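# Put phone on comic book, laptop on stand

## Task

Place the phone lying flat with all of it resting on the comic book, and place the closed laptop on the laptop stand with its top face upward and one of its long edges resting against the stand's lips; at the end neither gripper may be touching the phone or the laptop.

## Robot and tools

Robot: two arms, left_arm and right_arm, each ending in a two-finger gripper. Each gripper's fingers point along its own +z axis and open and close along its y axis. The reported end_effector_position is the point between the finger pads, roughly 1 cm short of the fingertips. Calibrated base positions in the scene frame: left_arm (+0.031, +0.243, 0) m, right_arm (-0.029, -0.309, 0) m, each turned only slightly about z. A camera stand sits behind the arms. Loose objects may occasionally get a brief shove from outside.

Frame: the scene frame has its origin at table-top height, halfway between the arms' nominal bases. +z is up, +x points out over the table, and left_arm is on the +y side (arm names do not match image left/right). Hand positions (metres), quaternions (wxyz), velocities and targets are all given in this frame, and offsets use its axes. A commanded rotation pivots about the Hand target's position. Printed poses may be off by a few centimetres, more at long reach.

Row layout used by execute_actions and move: one flat list of 14 numbers, each in [-1, 1]. The first 7 belong to left_arm and the last 7 to right_arm, each as dx, dy, dz, rx, ry, rz, opening. Both arms are always included. dx..rz are offsets, not poses: they are measured from that arm's Hand target at the moment the action or move begins, with 1.0 equal to 0.6 m of translation or 180 degrees of rotation. rx, ry, rz form a single rotation vector. A translation longer than 1.0 in total may be shortened along its direction. opening is absolute, not an offset: +1 is fully open (0.094 m) and -1 is closed. Sending six zeros re-commands the current Hand target. A zero opening is a real command (half open), so to keep a gripper unchanged, repeat its current opening.

execute_actions(actions, cameras): actions is a list of actions. Each action is a list of up to 15 rows, one row per 1/30 s step, and a short list repeats its last row for the remaining steps. Every row of an action is measured from the action's starting Hand target, not from the row before it. A repeated offset in a later action therefore moves the arm further. An empty list returns state plus all camera images, the scene number and the task.

move(target, speed, blend, opening_speed, grip_force, blocking, cameras): moves each gripper in a straight line toward its offset target. target is either one 14-number row or a list of up to 15 rows. Every row is measured from the Hand targets at the start of the move, and the whole list must fit in 10 s. speed is in m/s, from 0.002 to 4.3, default 0.25 (rotation is limited to twice that in rad/s). It may be one number or one per target. blend is in metres and rounds corners; 0 means stop at each target. opening_speed is how fast the opening changes, in scale units per second, at least 0.2; use it for slow closing on fragile items. grip_force is in newtons per pad, 10 to 50, and it stays in effect until you change it; lower values close slowly. blocking=false returns after about 0.5 s while the motion continues. Paths do not avoid obstacles or the other arm. Fast moves lag, overshoot and hit harder. Avoid paths close to an arm's own base. The result includes a 'move:' line with the outcome: done, off_target, moving, held or fault. limits=paced means the command was clipped; limits=held means a check withheld steps.

wait(seconds 0–10): lets time pass and holds the current commands. stop(): brakes a running move. zoom_image(camera, region [x0,y0,x1,y1] pixels, at most 504x504): magnifies the newest image from cam_head_left or cam_head_right, both 896x504. finished_scene(scene): ends the scene, 1 or 2. Call it only when the goal holds and both grippers are clear of both objects.

Reading results: Hand target is the last commanded pose after clipping, and the next offsets count from it. Grippers often stop a few cm short because of friction or load. Re-sending zeros asks for the target again; otherwise send the missing distance as an offset. Orientation commands are clipped to within 40 degrees of the measured orientation per step. grip_measured uses the opening scale and reads slightly wide when empty. When squeezing a hard part it reads about 0.06 below the part's width, so it does not show the moment of contact. grip_effort_nm is the gripper motor effort (negative means closing) and is not pad force. Joint torques include the arm's own weight and have offsets; entries 3 and 4 wrap at ±28 N m. To release, command an opening well above grip_measured.

Avoid: dropping objects or letting anything leave the table; releasing moving parts; fast impacts or hard pushes, especially on fixed or heavy things; any contact between the arms, including one gripper closing on the other's fingers; and long holds at full stretch or pushing into unreachable poses. These heat the motors. At 100 °C the arm faults and falls for 30–60 s, and MOTOR HOT appears at 85 °C, though not always first. To stop a push, command the target back behind the gripper. Arm stops cost time. Smooth, low-effort motion is preferred.

Each tool is called after ">>>" by a JSON object that holds its "method" and its "body".

## Session

>>> {"method": "execute_actions", "body": {"actions": []}}

Scene clock: 0.00 s.
left_arm: end_effector_position=(+0.4918, +0.7722, +0.2721) grip_measured=+1.000 grip_effort_nm=n/a end_effector_quat_wxyz=(+0.538, +0.343, +0.763, +0.102) | right_arm: end_effector_position=(+0.0818, -0.5453, +0.1553) grip_measured=+1.000 grip_effort_nm=n/a end_effector_quat_wxyz=(-0.017, +0.931, +0.365, +0.017)
Joint positions: left_arm=[1.048 1.958 1.826 -0.907 1.087 1.594 0.094] | right_arm=[-1.159 1.066 0.823 -1.361 -0.035 1.239 0.094]
Joint velocities: within noise
Joint torques (N m): no reading
Motor temperatures (°C): left_arm=[23 25 27 24 28 25 28] | right_arm=[27 30 27 25 24 24 25]
Heat: left arm: hottest wrist yaw 28 °C; right arm: hottest shoulder 30 °C.
Hand target: left_arm +0.4940, +0.7762, +0.2939; +0.539, +0.352, +0.755, +0.121 | right_arm +0.0850, -0.5526, +0.1636; -0.006, +0.931, +0.366, +0.017
Tool commands: left_gripper/opening=+1.0 right_gripper/opening=+1.0

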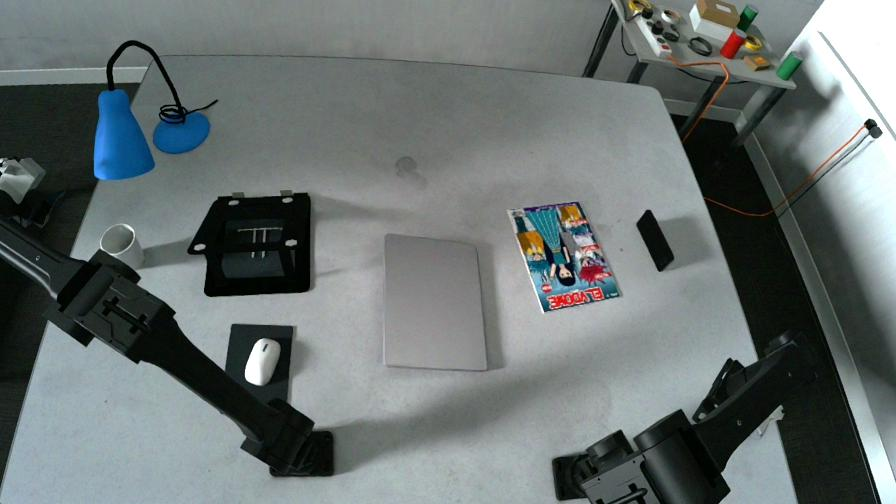

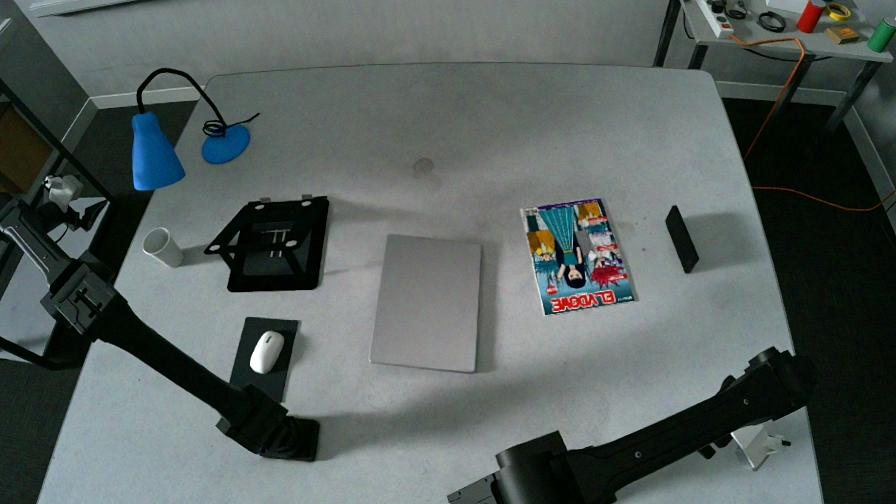

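>>> {"method": "zoom_image", "body": {"camera": "cam_head_left", "region": [170, 170, 350, 310]}}

>>> {"method": "zoom_image", "body": {"camera": "cam_head_right", "region": [190, 170, 370, 310]}}

>>> {"method": "zoom_image", "body": {"camera": "cam_head_left", "region": [490, 180, 710, 320]}}

>>> {"method": "zoom_image", "body": {"camera": "cam_head_right", "region": [350, 200, 710, 390]}}

Scaled by 2.800.

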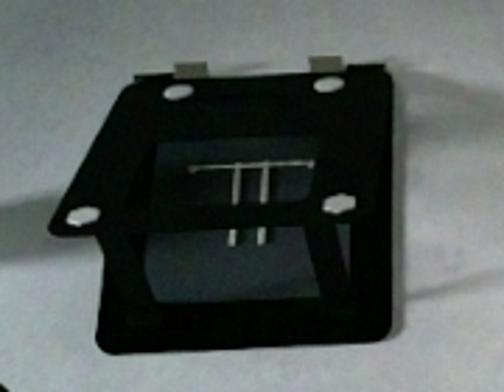

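Scaled by 2.800.

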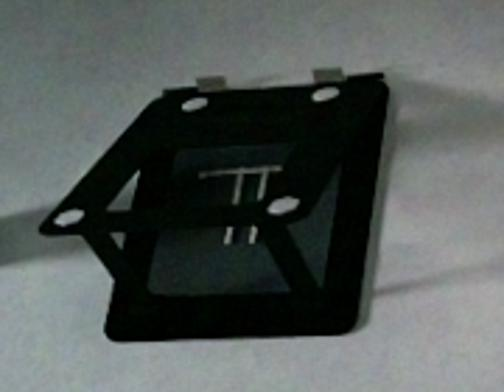

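Scaled by 2.291.

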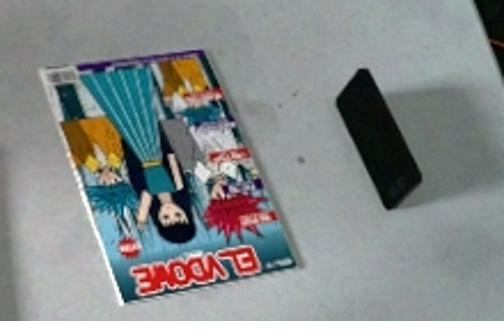

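Scaled by 1.400.

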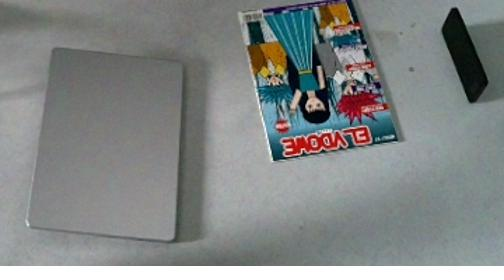

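>>> {"method": "zoom_image", "body": {"camera": "cam_head_left", "region": [370, 220, 510, 390]}}

>>> {"method": "zoom_image", "body": {"camera": "cam_head_right", "region": [640, 190, 740, 290]}}

>>> {"method": "zoom_image", "body": {"camera": "cam_head_right", "region": [360, 220, 500, 390]}}

Scaled by 2.965.

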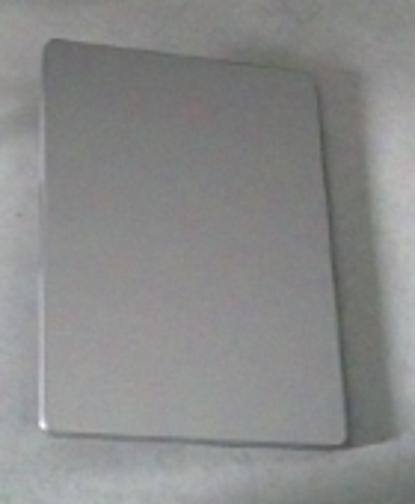

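Scaled by 5.040.

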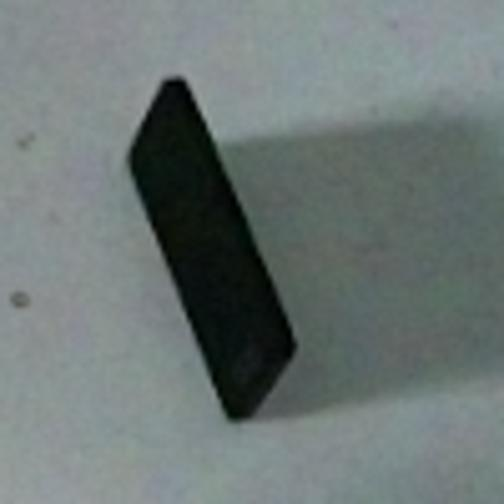

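Scaled by 2.965.

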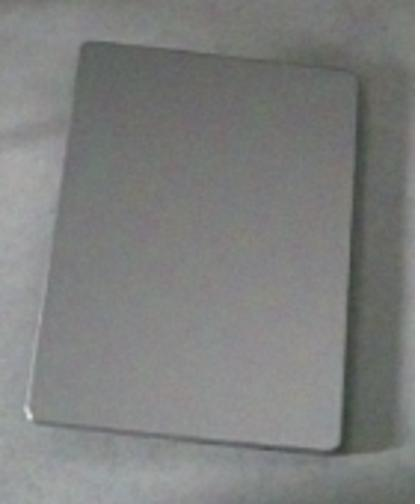

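>>> {"method": "move", "body": {"target": [-0.24,-0.793,-0.07,0.203,0.321,-0.196,1,0.442,0.172,0.06,0,0,0,1], "speed": 0.4, "cameras": ["all"]}}

Scene clock: 29.90 s.
left_arm: end_effector_position=(+0.3549, +0.3050, +0.2521) grip_measured=+1.000 grip_effort_nm=0.02 end_effector_quat_wxyz=(+0.004, +0.706, +0.708, +0.002) | right_arm: end_effector_position=(+0.3308, -0.4455, +0.1847) grip_measured=+1.000 grip_effort_nm=-0.01 end_effector_quat_wxyz=(-0.017, +0.931, +0.364, +0.008)
Joint positions: left_arm=[0.164 1.196 1.176 -1.543 0.004 1.761 0.094] | right_arm=[-0.382 1.374 1.156 -1.364 -0.035 2.019 0.094]
Joint torques (N m): left_arm=[-2.73 -9.35 9.73 -0.27 -0.06 -0.08] | right_arm=[1.26 -10.75 12.46 -0.31 0.14 0.24]
Motor temperatures (°C): left_arm=[23 29 30 24 28 24 27] | right_arm=[27 30 33 25 24 24 25]
Heat: left arm: hottest elbow 30 °C; right arm: hottest elbow 33 °C.
Hand target: left_arm +0.3501, +0.3004, +0.2520; +0.000, +0.707, +0.707, -0.001 | right_arm +0.3503, -0.4494, +0.1996; -0.006, +0.931, +0.365, +0.017
Off the commanded pose: left_arm 0.007 m, 1 deg | right_arm 0.025 m, 2 deg.
move: off_target (right_arm)

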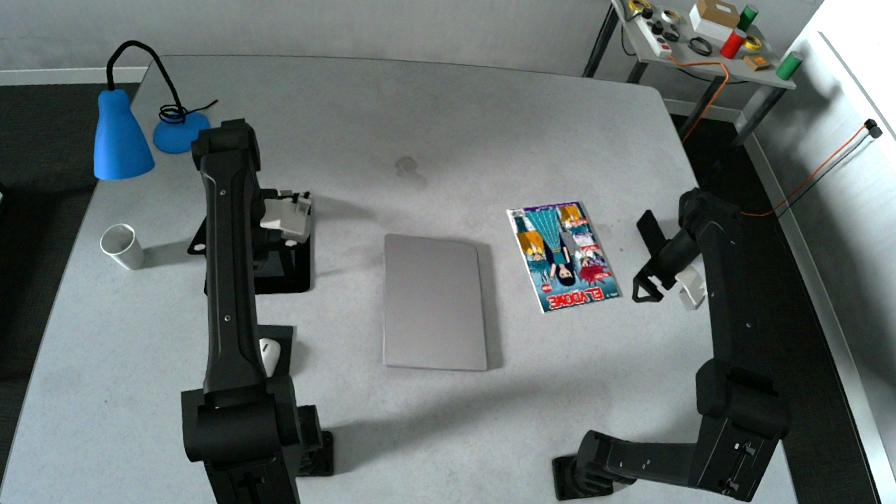

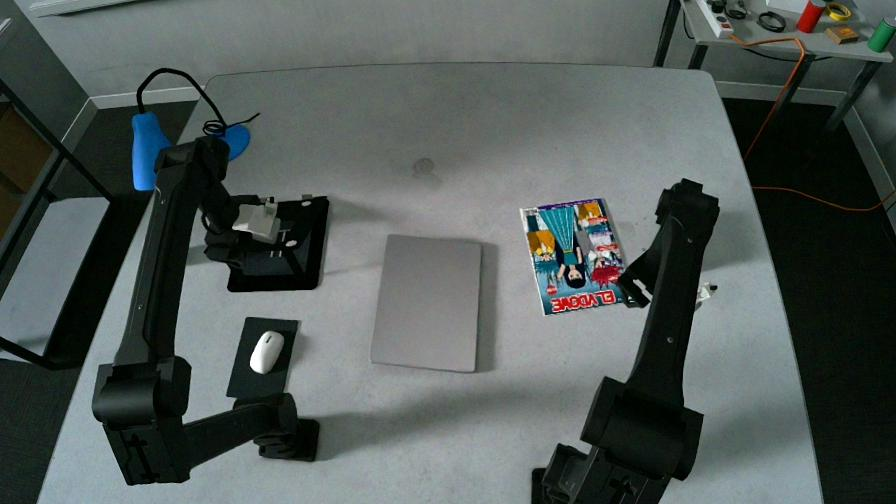

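>>> {"method": "move", "body": {"target": [0,0,0,0,0,0,1,0.31,-0.21,-0.0,0,0,-0.161,1], "speed": 0.4, "cameras": ["all"]}}

>>> {"method": "zoom_image", "body": {"camera": "cam_head_left", "region": [580, 120, 800, 300]}}

>>> {"method": "zoom_image", "body": {"camera": "cam_head_right", "region": [580, 120, 800, 300]}}

Scene clock: 42.77 s.
left_arm: end_effector_position=(+0.3549, +0.3050, +0.2521) grip_measured=+1.000 grip_effort_nm=0.02 end_effector_quat_wxyz=(+0.004, +0.706, +0.708, +0.002) | right_arm: end_effector_position=(+0.5228, -0.5650, +0.1934) grip_measured=+1.000 grip_effort_nm=-0.01 end_effector_quat_wxyz=(-0.045, +0.954, +0.294, +0.042)
Joint positions: left_arm=[0.164 1.196 1.176 -1.543 0.004 1.76 0.094] | right_arm=[-0.474 1.954 1.912 -1.53 -0.123 2.075 0.094]
Joint torques (N m): left_arm=[-2.32 -10.11 9.7 -0.09 -0.1 -0.1] | right_arm=[0.15 -20.66 12.71 -0.39 -0.07 0.22]
Heat: left arm: hottest elbow 30 °C; right arm: hottest elbow 34 °C.
Hand target: left_arm +0.3501, +0.3004, +0.2520; +0.000, +0.707, +0.707, -0.001 | right_arm +0.5362, -0.5755, +0.1994; -0.002, +0.992, +0.121, +0.018
Off the commanded pose: left_arm 0.007 m, 1 deg | right_arm 0.018 m, 21 deg.
joint sent to its limit (right arm) — joint 6 (wrist roll), upper limit. The joint targets are off in orientation, not in position.
move: off_target (right_arm)

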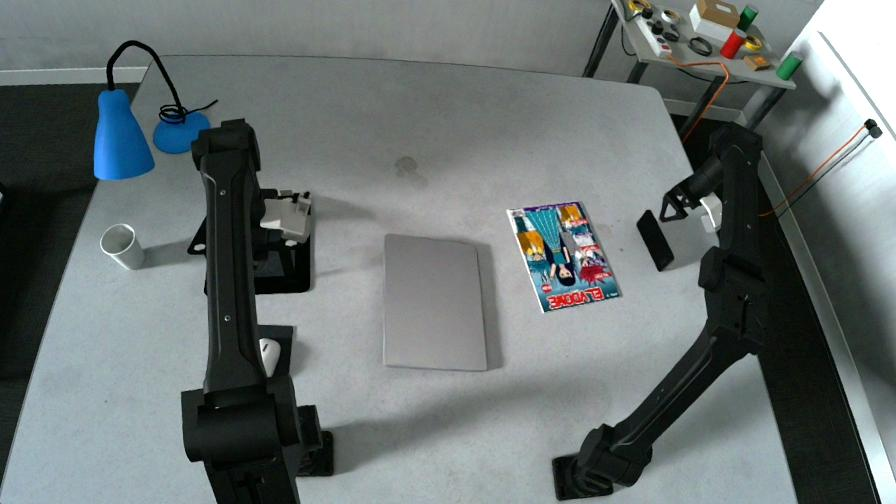

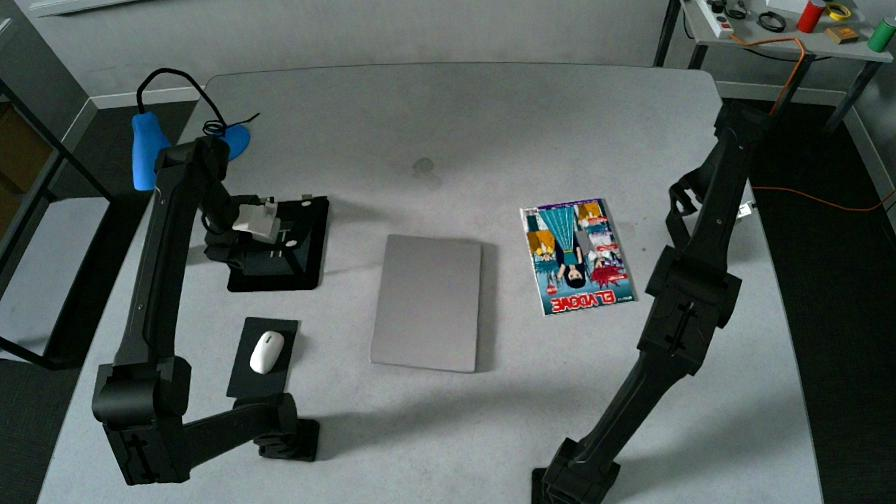

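Scaled by 2.291.

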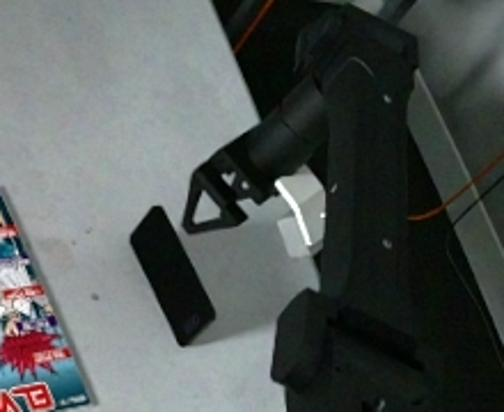

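Scaled by 2.291.

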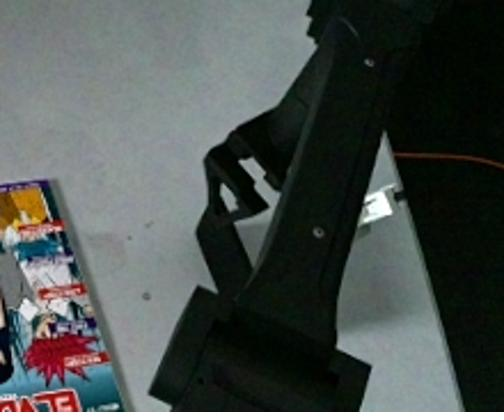

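>>> {"method": "move", "body": {"target": [[0,0,0,0,0,0,1,0.053,-0.092,0,0,0,0.45,1],[0,0,0,0,0,0,1,0.053,-0.092,-0.05,0,0,1,1]], "speed": 0.6, "blend": [0.03,0], "cameras": ["all"]}}

>>> {"method": "zoom_image", "body": {"camera": "cam_head_left", "region": [580, 120, 800, 300]}}

>>> {"method": "zoom_image", "body": {"camera": "cam_head_right", "region": [580, 120, 800, 300]}}

Scene clock: 54.00 s.
left_arm: end_effector_position=(+0.3549, +0.3050, +0.2521) grip_measured=+1.000 grip_effort_nm=0.02 end_effector_quat_wxyz=(+0.004, +0.706, +0.708, +0.002) | right_arm: end_effector_position=(+0.5571, -0.6265, +0.1781) grip_measured=+1.000 grip_effort_nm=-0.03 end_effector_quat_wxyz=(-0.021, -0.116, +0.993, -0.001)
Joint positions: left_arm=[0.164 1.196 1.176 -1.543 0.004 1.76 0.094] | right_arm=[-0.494 2.176 2.235 -1.663 0.026 -0.721 0.094]
Joint torques (N m): left_arm=[-1.73 -10.4 9.83 -0.01 -0.1 -0.05] | right_arm=[0.67 -23.41 11.04 0.18 -0.07 0.13]
Heat: left arm: hottest elbow 30 °C; right arm: hottest elbow 37 °C.
Hand target: left_arm +0.3501, +0.3004, +0.2520; +0.000, +0.707, +0.707, -0.001 | right_arm +0.5681, -0.6307, +0.1695; -0.018, -0.121, +0.992, -0.002
Off the commanded pose: left_arm 0.007 m, 1 deg | right_arm 0.014 m, 1 deg.
move: off_target (right_arm)

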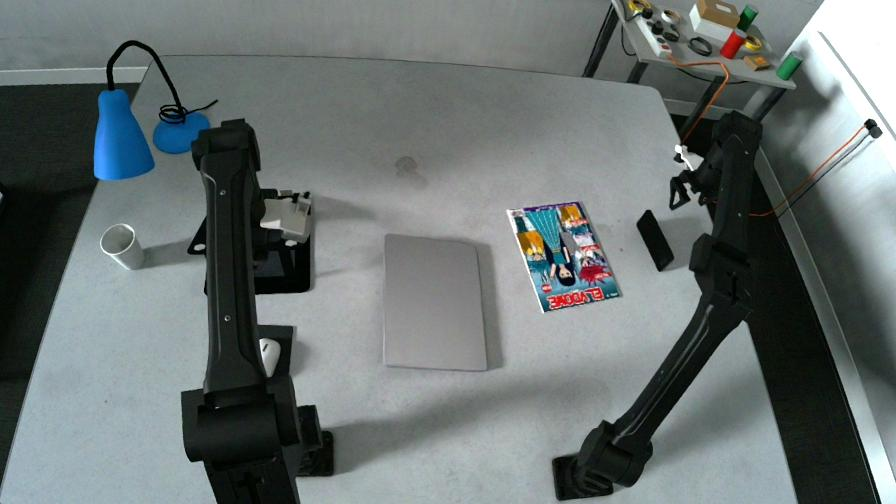

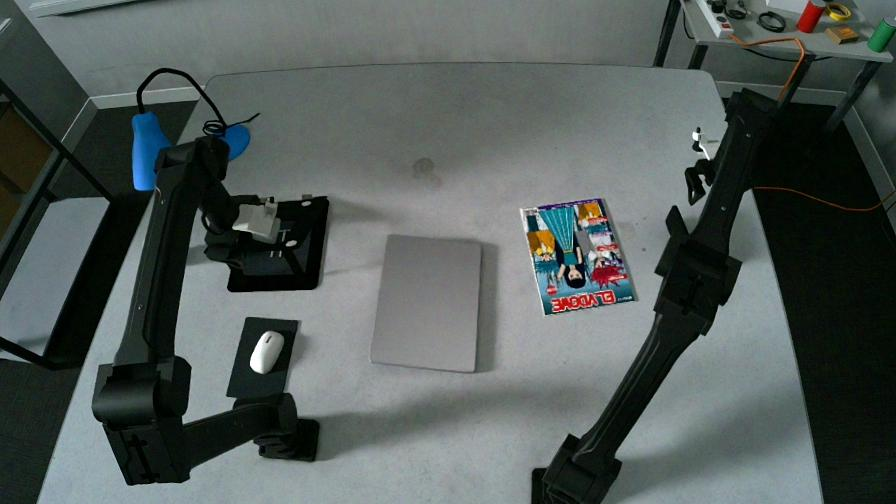

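Scaled by 2.291.

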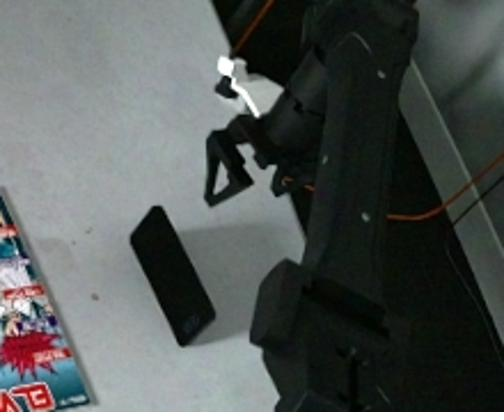

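Scaled by 2.291.

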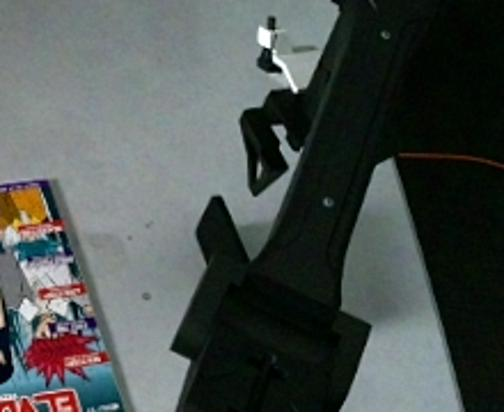

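>>> {"method": "move", "body": {"target": [0,0,0,0,0,0,1,-0.01,0.035,-0.1,0,0,0,1], "cameras": ["all"]}}

>>> {"method": "zoom_image", "body": {"camera": "cam_head_left", "region": [610, 170, 730, 290]}}

>>> {"method": "zoom_image", "body": {"camera": "cam_head_right", "region": [630, 170, 750, 290]}}

Scene clock: 59.53 s.
left_arm: end_effector_position=(+0.3549, +0.3050, +0.2521) grip_measured=+1.000 grip_effort_nm=0.02 end_effector_quat_wxyz=(+0.004, +0.706, +0.708, +0.002) | right_arm: end_effector_position=(+0.5592, -0.6162, +0.1101) grip_measured=+1.000 grip_effort_nm=-0.03 end_effector_quat_wxyz=(-0.021, -0.120, +0.993, -0.001)
Joint positions: left_arm=[0.164 1.196 1.176 -1.543 0.004 1.76 0.094] | right_arm=[-0.479 2.173 2.052 -1.483 0.025 -0.713 0.094]
Joint torques (N m): left_arm=[-2.67 -9.76 9.57 -0.03 -0.09 -0.11] | right_arm=[1.26 -26.52 7.47 0.46 -0.06 0.2]
Motor temperatures (°C): left_arm=[23 27 30 24 27 24 27] | right_arm=[27 33 38 25 24 24 25]
Heat: left arm: hottest elbow 30 °C; right arm: hottest elbow 38 °C.
Hand target: left_arm +0.3501, +0.3004, +0.2520; +0.000, +0.707, +0.707, -0.001 | right_arm +0.5621, -0.6097, +0.1096; -0.018, -0.121, +0.992, -0.002
Off the commanded pose: left_arm 0.007 m, 1 deg | right_arm 0.007 m, 0 deg.
move: done

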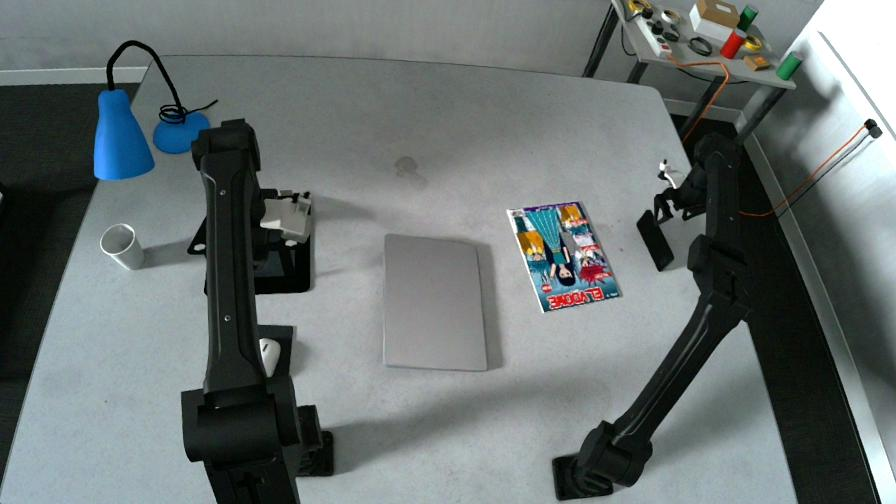

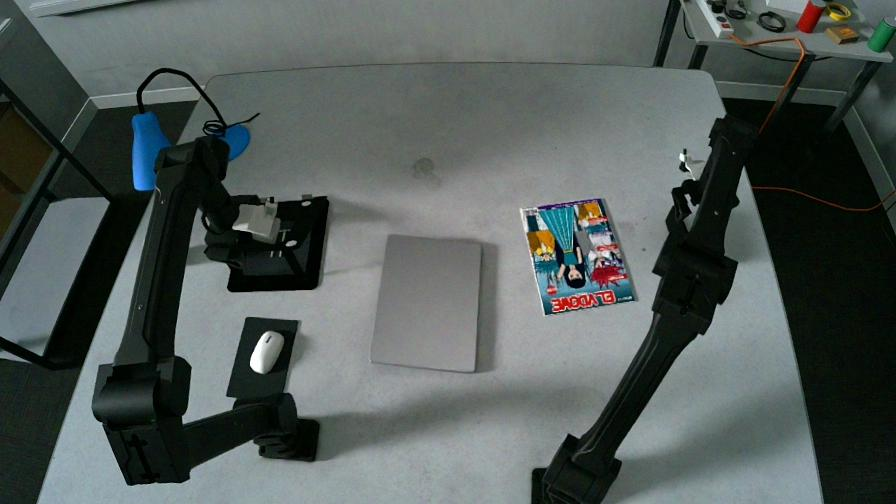

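Scaled by 4.200.

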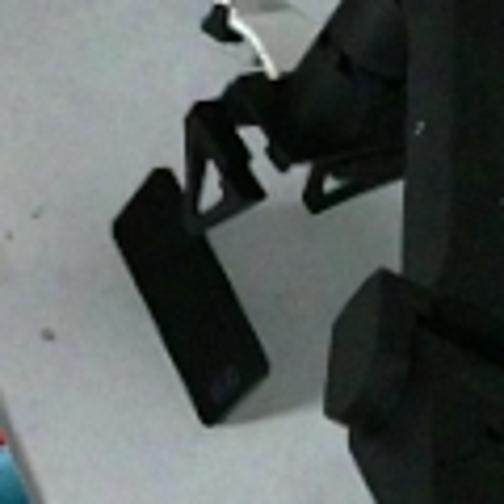

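Scaled by 4.200.

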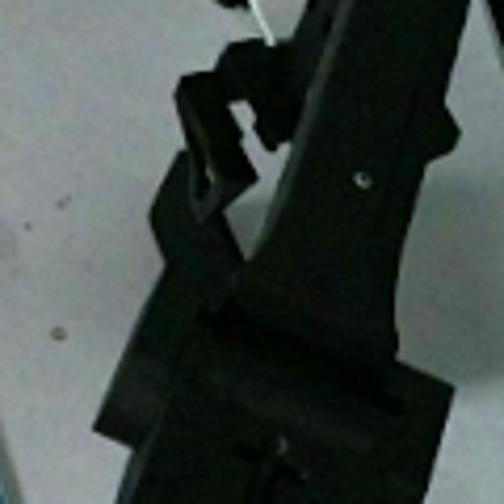

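>>> {"method": "move", "body": {"target": [0,0,0,0,0,0,1,-0.03,0.05,0.005,0,0,0,1], "cameras": ["all"]}}

>>> {"method": "zoom_image", "body": {"camera": "cam_head_left", "region": [610, 170, 730, 290]}}

>>> {"method": "zoom_image", "body": {"camera": "cam_head_right", "region": [630, 170, 750, 290]}}

Scene clock: 66.33 s.
left_arm: end_effector_position=(+0.3549, +0.3050, +0.2521) grip_measured=+1.000 grip_effort_nm=0.02 end_effector_quat_wxyz=(+0.004, +0.706, +0.708, +0.002) | right_arm: end_effector_position=(+0.5438, -0.5848, +0.1078) grip_measured=+1.000 grip_effort_nm=-0.03 end_effector_quat_wxyz=(-0.024, -0.121, +0.992, +0.001)
Joint positions: left_arm=[0.164 1.196 1.176 -1.543 0.004 1.76 0.094] | right_arm=[-0.447 2.094 1.912 -1.43 0.023 -0.684 0.094]
Joint torques (N m): left_arm=[-2.78 -9.76 9.59 -0.13 -0.07 -0.07] | right_arm=[1.08 -27.46 6.87 0.38 -0.03 0.22]
Heat: left arm: hottest elbow 30 °C; right arm: hottest elbow 37 °C.
Hand target: left_arm +0.3501, +0.3004, +0.2520; +0.000, +0.707, +0.707, -0.001 | right_arm +0.5440, -0.5798, +0.1126; -0.018, -0.121, +0.993, -0.002
Off the commanded pose: left_arm 0.007 m, 1 deg | right_arm 0.007 m, 1 deg.
move: done

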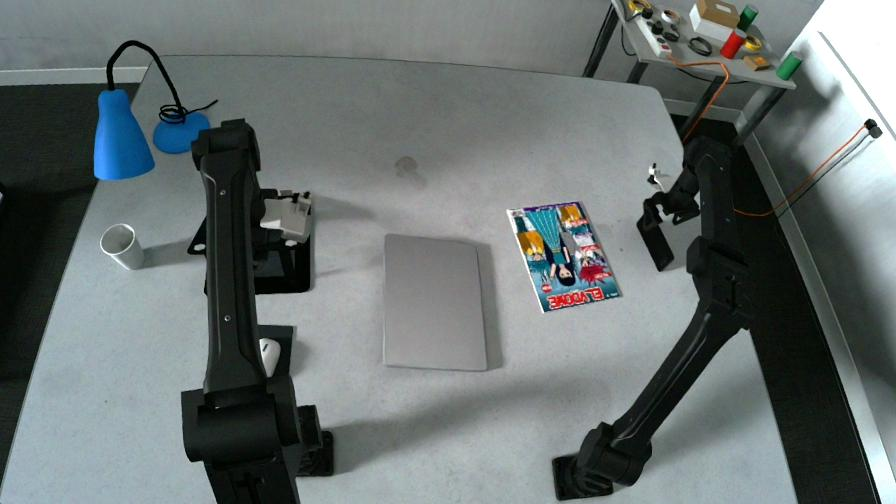

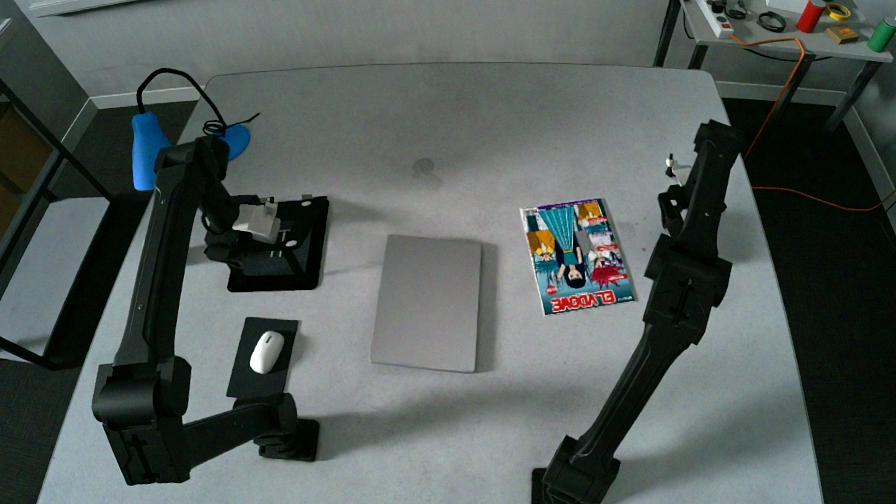

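Scaled by 4.200.

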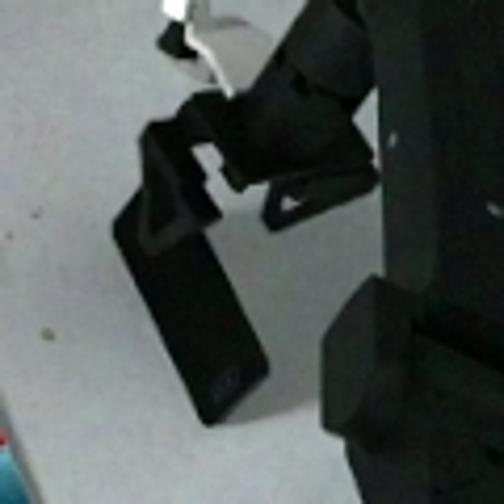

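Scaled by 4.200.

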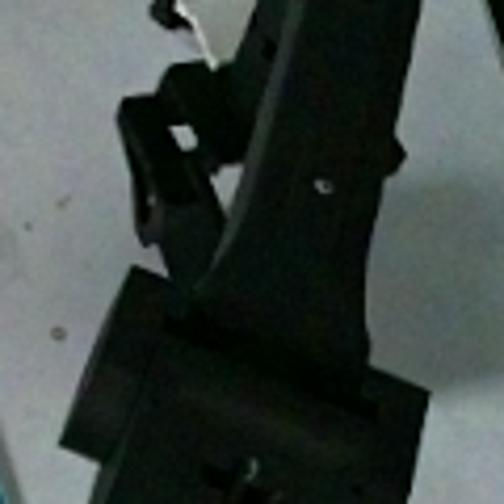

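>>> {"method": "move", "body": {"target": [0,0,0,0,0,0,1,0,0,-0.085,0,0,0,1], "speed": 0.12}}

>>> {"method": "move", "body": {"target": [0,0,0,0,0,0,1,0,0,0,0,0,0,-0.98], "opening_speed": 0.8, "grip_force": 30, "cameras": ["all"]}}

>>> {"method": "zoom_image", "body": {"camera": "cam_head_left", "region": [610, 170, 730, 290]}}

Scene clock: 69.90 s.
left_arm: end_effector_position=(+0.3549, +0.3050, +0.2521) grip_measured=+1.000 grip_effort_nm=0.02 end_effector_quat_wxyz=(+0.004, +0.706, +0.708, +0.002) | right_arm: end_effector_position=(+0.5444, -0.5851, +0.0766) grip_measured=+1.000 grip_effort_nm=-0.03 end_effector_quat_wxyz=(-0.010, -0.121, +0.993, -0.007)
Joint positions: left_arm=[0.164 1.196 1.176 -1.543 0.004 1.76 0.094] | right_arm=[-0.447 2.094 1.829 -1.316 0.023 -0.684 0.094]
Joint torques (N m): left_arm=[-2.26 -9.47 9.63 -0.18 -0.07 -0.06] | right_arm=[1.03 -23.12 7.01 0.59 -0.02 0.22]
Heat: left arm: hottest elbow 30 °C; right arm: hottest elbow 37 °C.
Hand target: left_arm +0.3501, +0.3004, +0.2520; +0.000, +0.707, +0.707, -0.001 | right_arm +0.5441, -0.5798, +0.0616; -0.018, -0.121, +0.993, -0.002
Off the commanded pose: left_arm 0.007 m, 1 deg | right_arm 0.016 m, 1 deg.
move: off_target (right_arm)

Scene clock: 74.77 s.
left_arm: end_effector_position=(+0.3549, +0.3050, +0.2521) grip_measured=+1.000 grip_effort_nm=0.02 end_effector_quat_wxyz=(+0.004, +0.706, +0.708, +0.002) | right_arm: end_effector_position=(+0.5457, -0.5859, +0.0766) grip_measured=-0.828 grip_effort_nm=-0.63 end_effector_quat_wxyz=(-0.008, -0.120, +0.993, -0.009)
Joint positions: left_arm=[0.164 1.196 1.176 -1.543 0.004 1.76 0.094] | right_arm=[-0.447 2.094 1.829 -1.31 0.024 -0.683 0.008]
Joint torques (N m): left_arm=[-2.49 -9.99 9.59 -0.09 -0.06 -0.04] | right_arm=[1.03 -23.47 7.06 0.24 -0.05 0.21]
Heat: left arm: hottest elbow 30 °C; right arm: hottest elbow 36 °C.
Hand target: left_arm +0.3501, +0.3004, +0.2520; +0.000, +0.707, +0.707, -0.001 | right_arm +0.5440, -0.5798, +0.0616; -0.018, -0.121, +0.993, -0.002
Off the commanded pose: left_arm 0.007 m, 1 deg | right_arm 0.016 m, 1 deg.
grip_force (N): 30, 30
move: off_target (right_arm)

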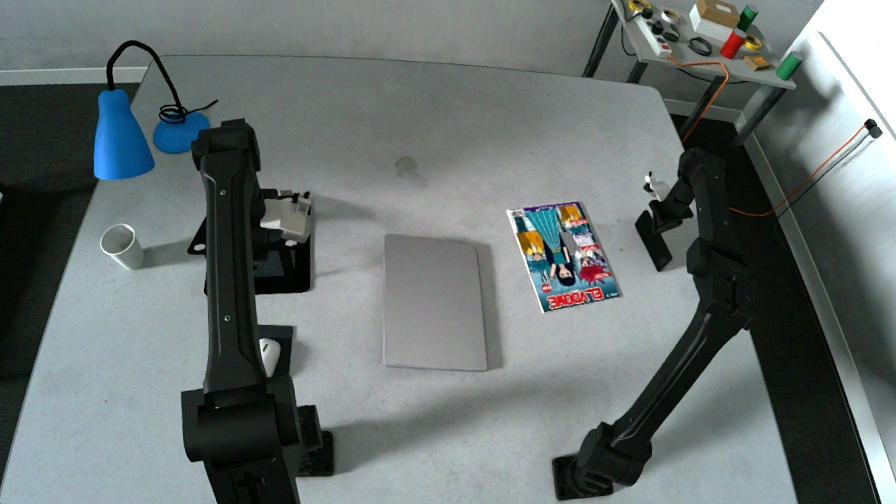

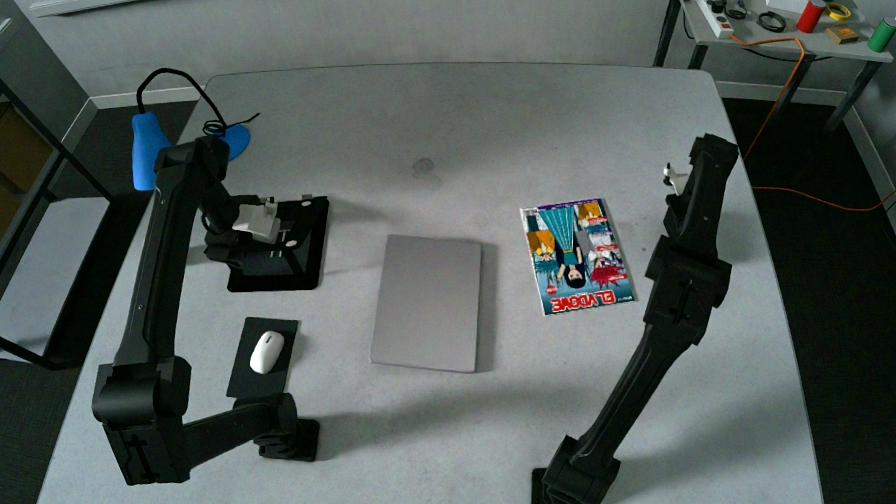

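Scaled by 4.200.

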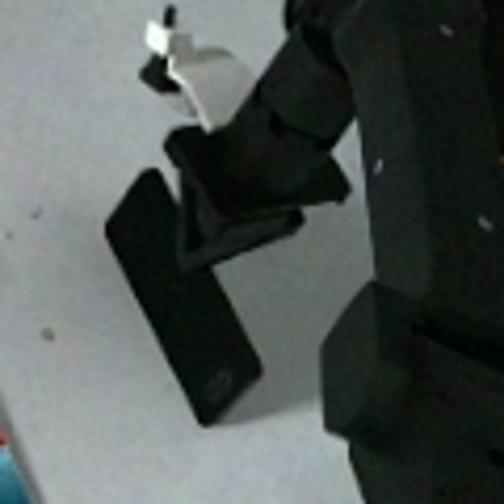

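>>> {"method": "move", "body": {"target": [[0,0,0,0,0,0,1,0,0,0.2,0,0,0,-0.98],[0,0,0,0,0,0,1,0,0.323,0.25,0.350,0.09,0,-0.98]], "speed": [0.25,0.4], "blend": [0.04,0], "cameras": ["all"]}}

>>> {"method": "zoom_image", "body": {"camera": "cam_head_left", "region": [480, 150, 700, 330]}}

>>> {"method": "zoom_image", "body": {"camera": "cam_head_right", "region": [480, 150, 700, 330]}}

Scene clock: 90.07 s.
left_arm: end_effector_position=(+0.3549, +0.3050, +0.2521) grip_measured=+1.000 grip_effort_nm=0.02 end_effector_quat_wxyz=(+0.004, +0.706, +0.708, +0.002) | right_arm: end_effector_position=(+0.5494, -0.3927, +0.1914) grip_measured=-0.830 grip_effort_nm=-0.67 end_effector_quat_wxyz=(+0.081, -0.019, +0.888, +0.452)
Joint positions: left_arm=[0.164 1.196 1.176 -1.543 0.004 1.76 0.094] | right_arm=[-0.387 2.022 1.814 -1.668 -0.919 -0.576 0.008]
Joint torques (N m): left_arm=[-2.2 -10.34 9.73 -0.03 -0.04 -0.06] | right_arm=[1.03 -26.46 7.02 -0.81 -0.76 0.17]
Heat: left arm: hottest elbow 31 °C; right arm: hottest shoulder 35 °C.
Hand target: left_arm +0.3501, +0.3004, +0.2520; +0.000, +0.707, +0.707, -0.001 | right_arm +0.5441, -0.3859, +0.2116; -0.085, -0.112, +0.836, +0.531
Off the commanded pose: left_arm 0.007 m, 1 deg | right_arm 0.022 m, 24 deg.
joint sent to its limit (right arm) — joint 4 (wrist pitch), lower limit. The joint targets are off in orientation, not in position.
grip_force (N): 30, 30
move: off_target (right_arm)

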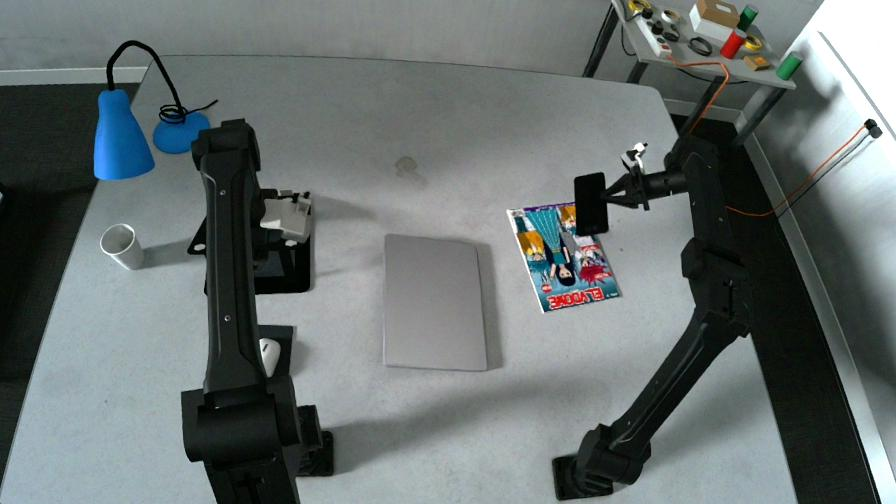

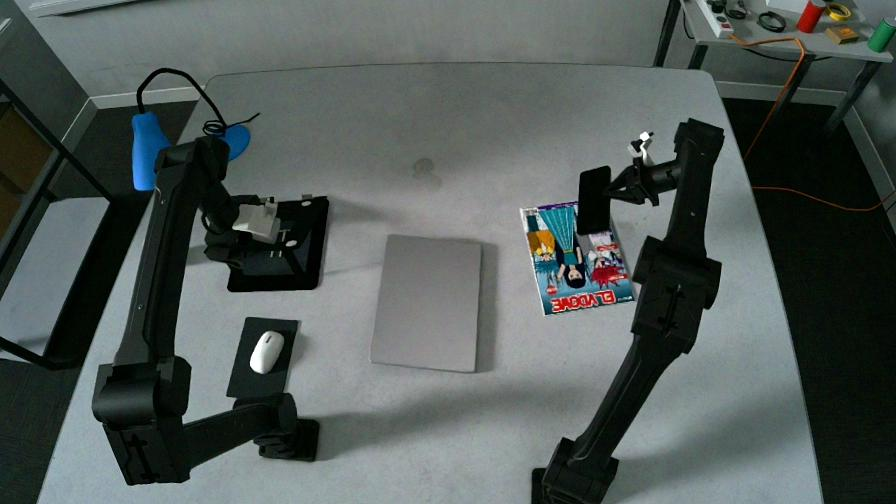

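Scaled by 2.291.

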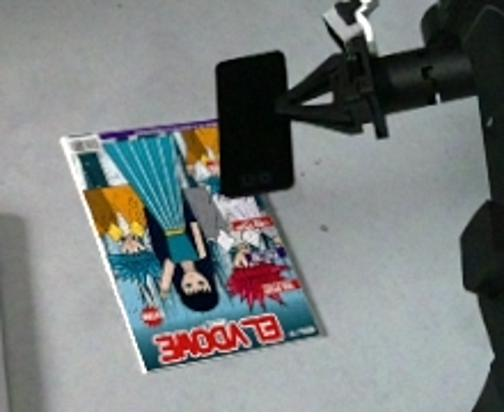

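Scaled by 2.291.

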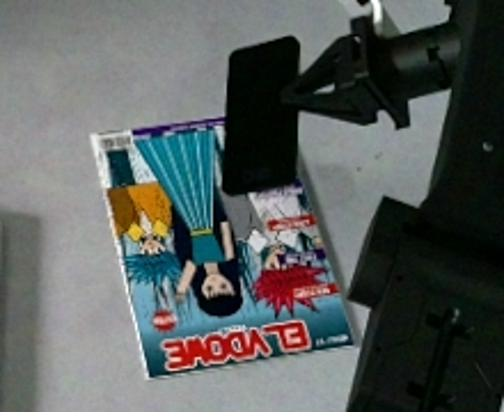

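>>> {"method": "move", "body": {"target": [0,0,0,0,0,0,1,-0.04,0.02,-0.165,0,0,0,-0.98], "cameras": ["all"]}}

>>> {"method": "zoom_image", "body": {"camera": "cam_head_left", "region": [480, 150, 700, 330]}}

>>> {"method": "zoom_image", "body": {"camera": "cam_head_right", "region": [480, 150, 700, 330]}}

Scene clock: 96.07 s.
left_arm: end_effector_position=(+0.3549, +0.3050, +0.2521) grip_measured=+1.000 grip_effort_nm=0.02 end_effector_quat_wxyz=(+0.004, +0.706, +0.708, +0.002) | right_arm: end_effector_position=(+0.5212, -0.3816, +0.1150) grip_measured=-0.830 grip_effort_nm=-0.67 end_effector_quat_wxyz=(+0.029, -0.055, +0.884, +0.463)
Joint positions: left_arm=[0.164 1.196 1.176 -1.543 0.004 1.76 0.094] | right_arm=[-0.378 2.099 1.712 -1.668 -0.872 -0.725 0.008]
Joint torques (N m): left_arm=[-2.37 -10.4 9.84 0.03 -0.11 -0.08] | right_arm=[1.32 -22.59 6.87 -1.06 -0.57 0.01]
Heat: left arm: hottest elbow 31 °C; right arm: hottest shoulder 36 °C.
Hand target: left_arm +0.3501, +0.3004, +0.2520; +0.000, +0.707, +0.707, -0.001 | right_arm +0.5201, -0.3740, +0.1127; -0.085, -0.112, +0.836, +0.531
Off the commanded pose: left_arm 0.007 m, 1 deg | right_arm 0.008 m, 17 deg.
joint sent to its limit (right arm) — joint 4 (wrist pitch), lower limit. The joint targets are off in orientation, not in position.
grip_force (N): 30, 30
move: off_target (right_arm)

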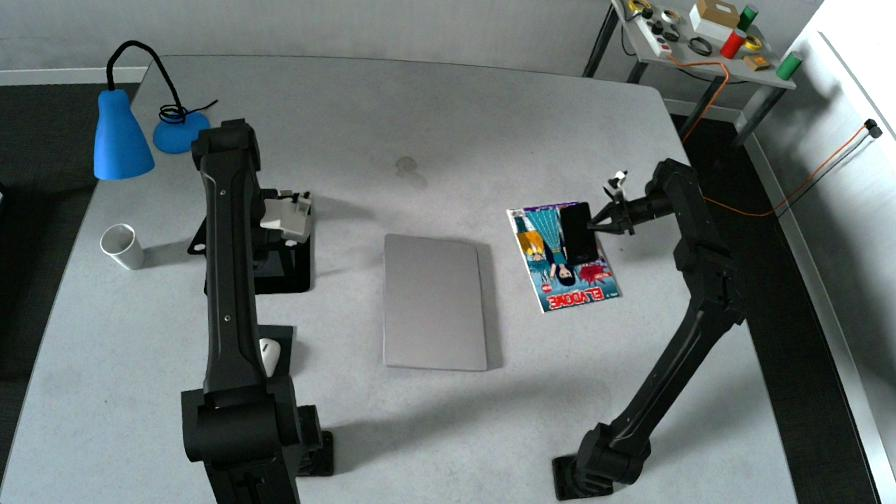

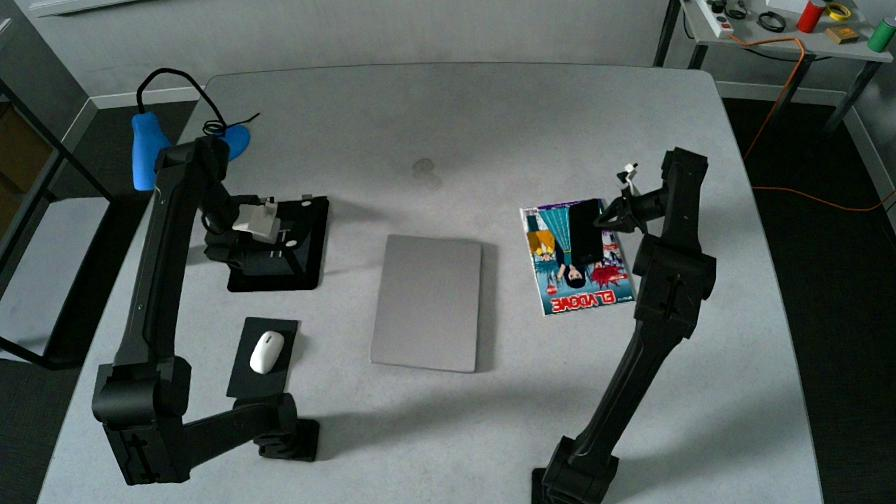

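Scaled by 2.291.

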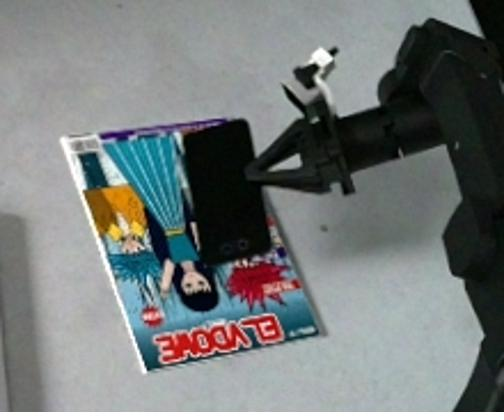

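Scaled by 2.291.

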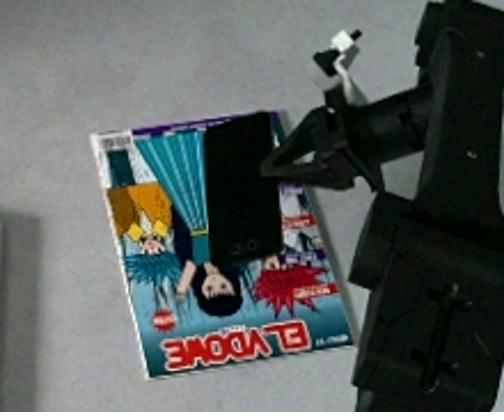

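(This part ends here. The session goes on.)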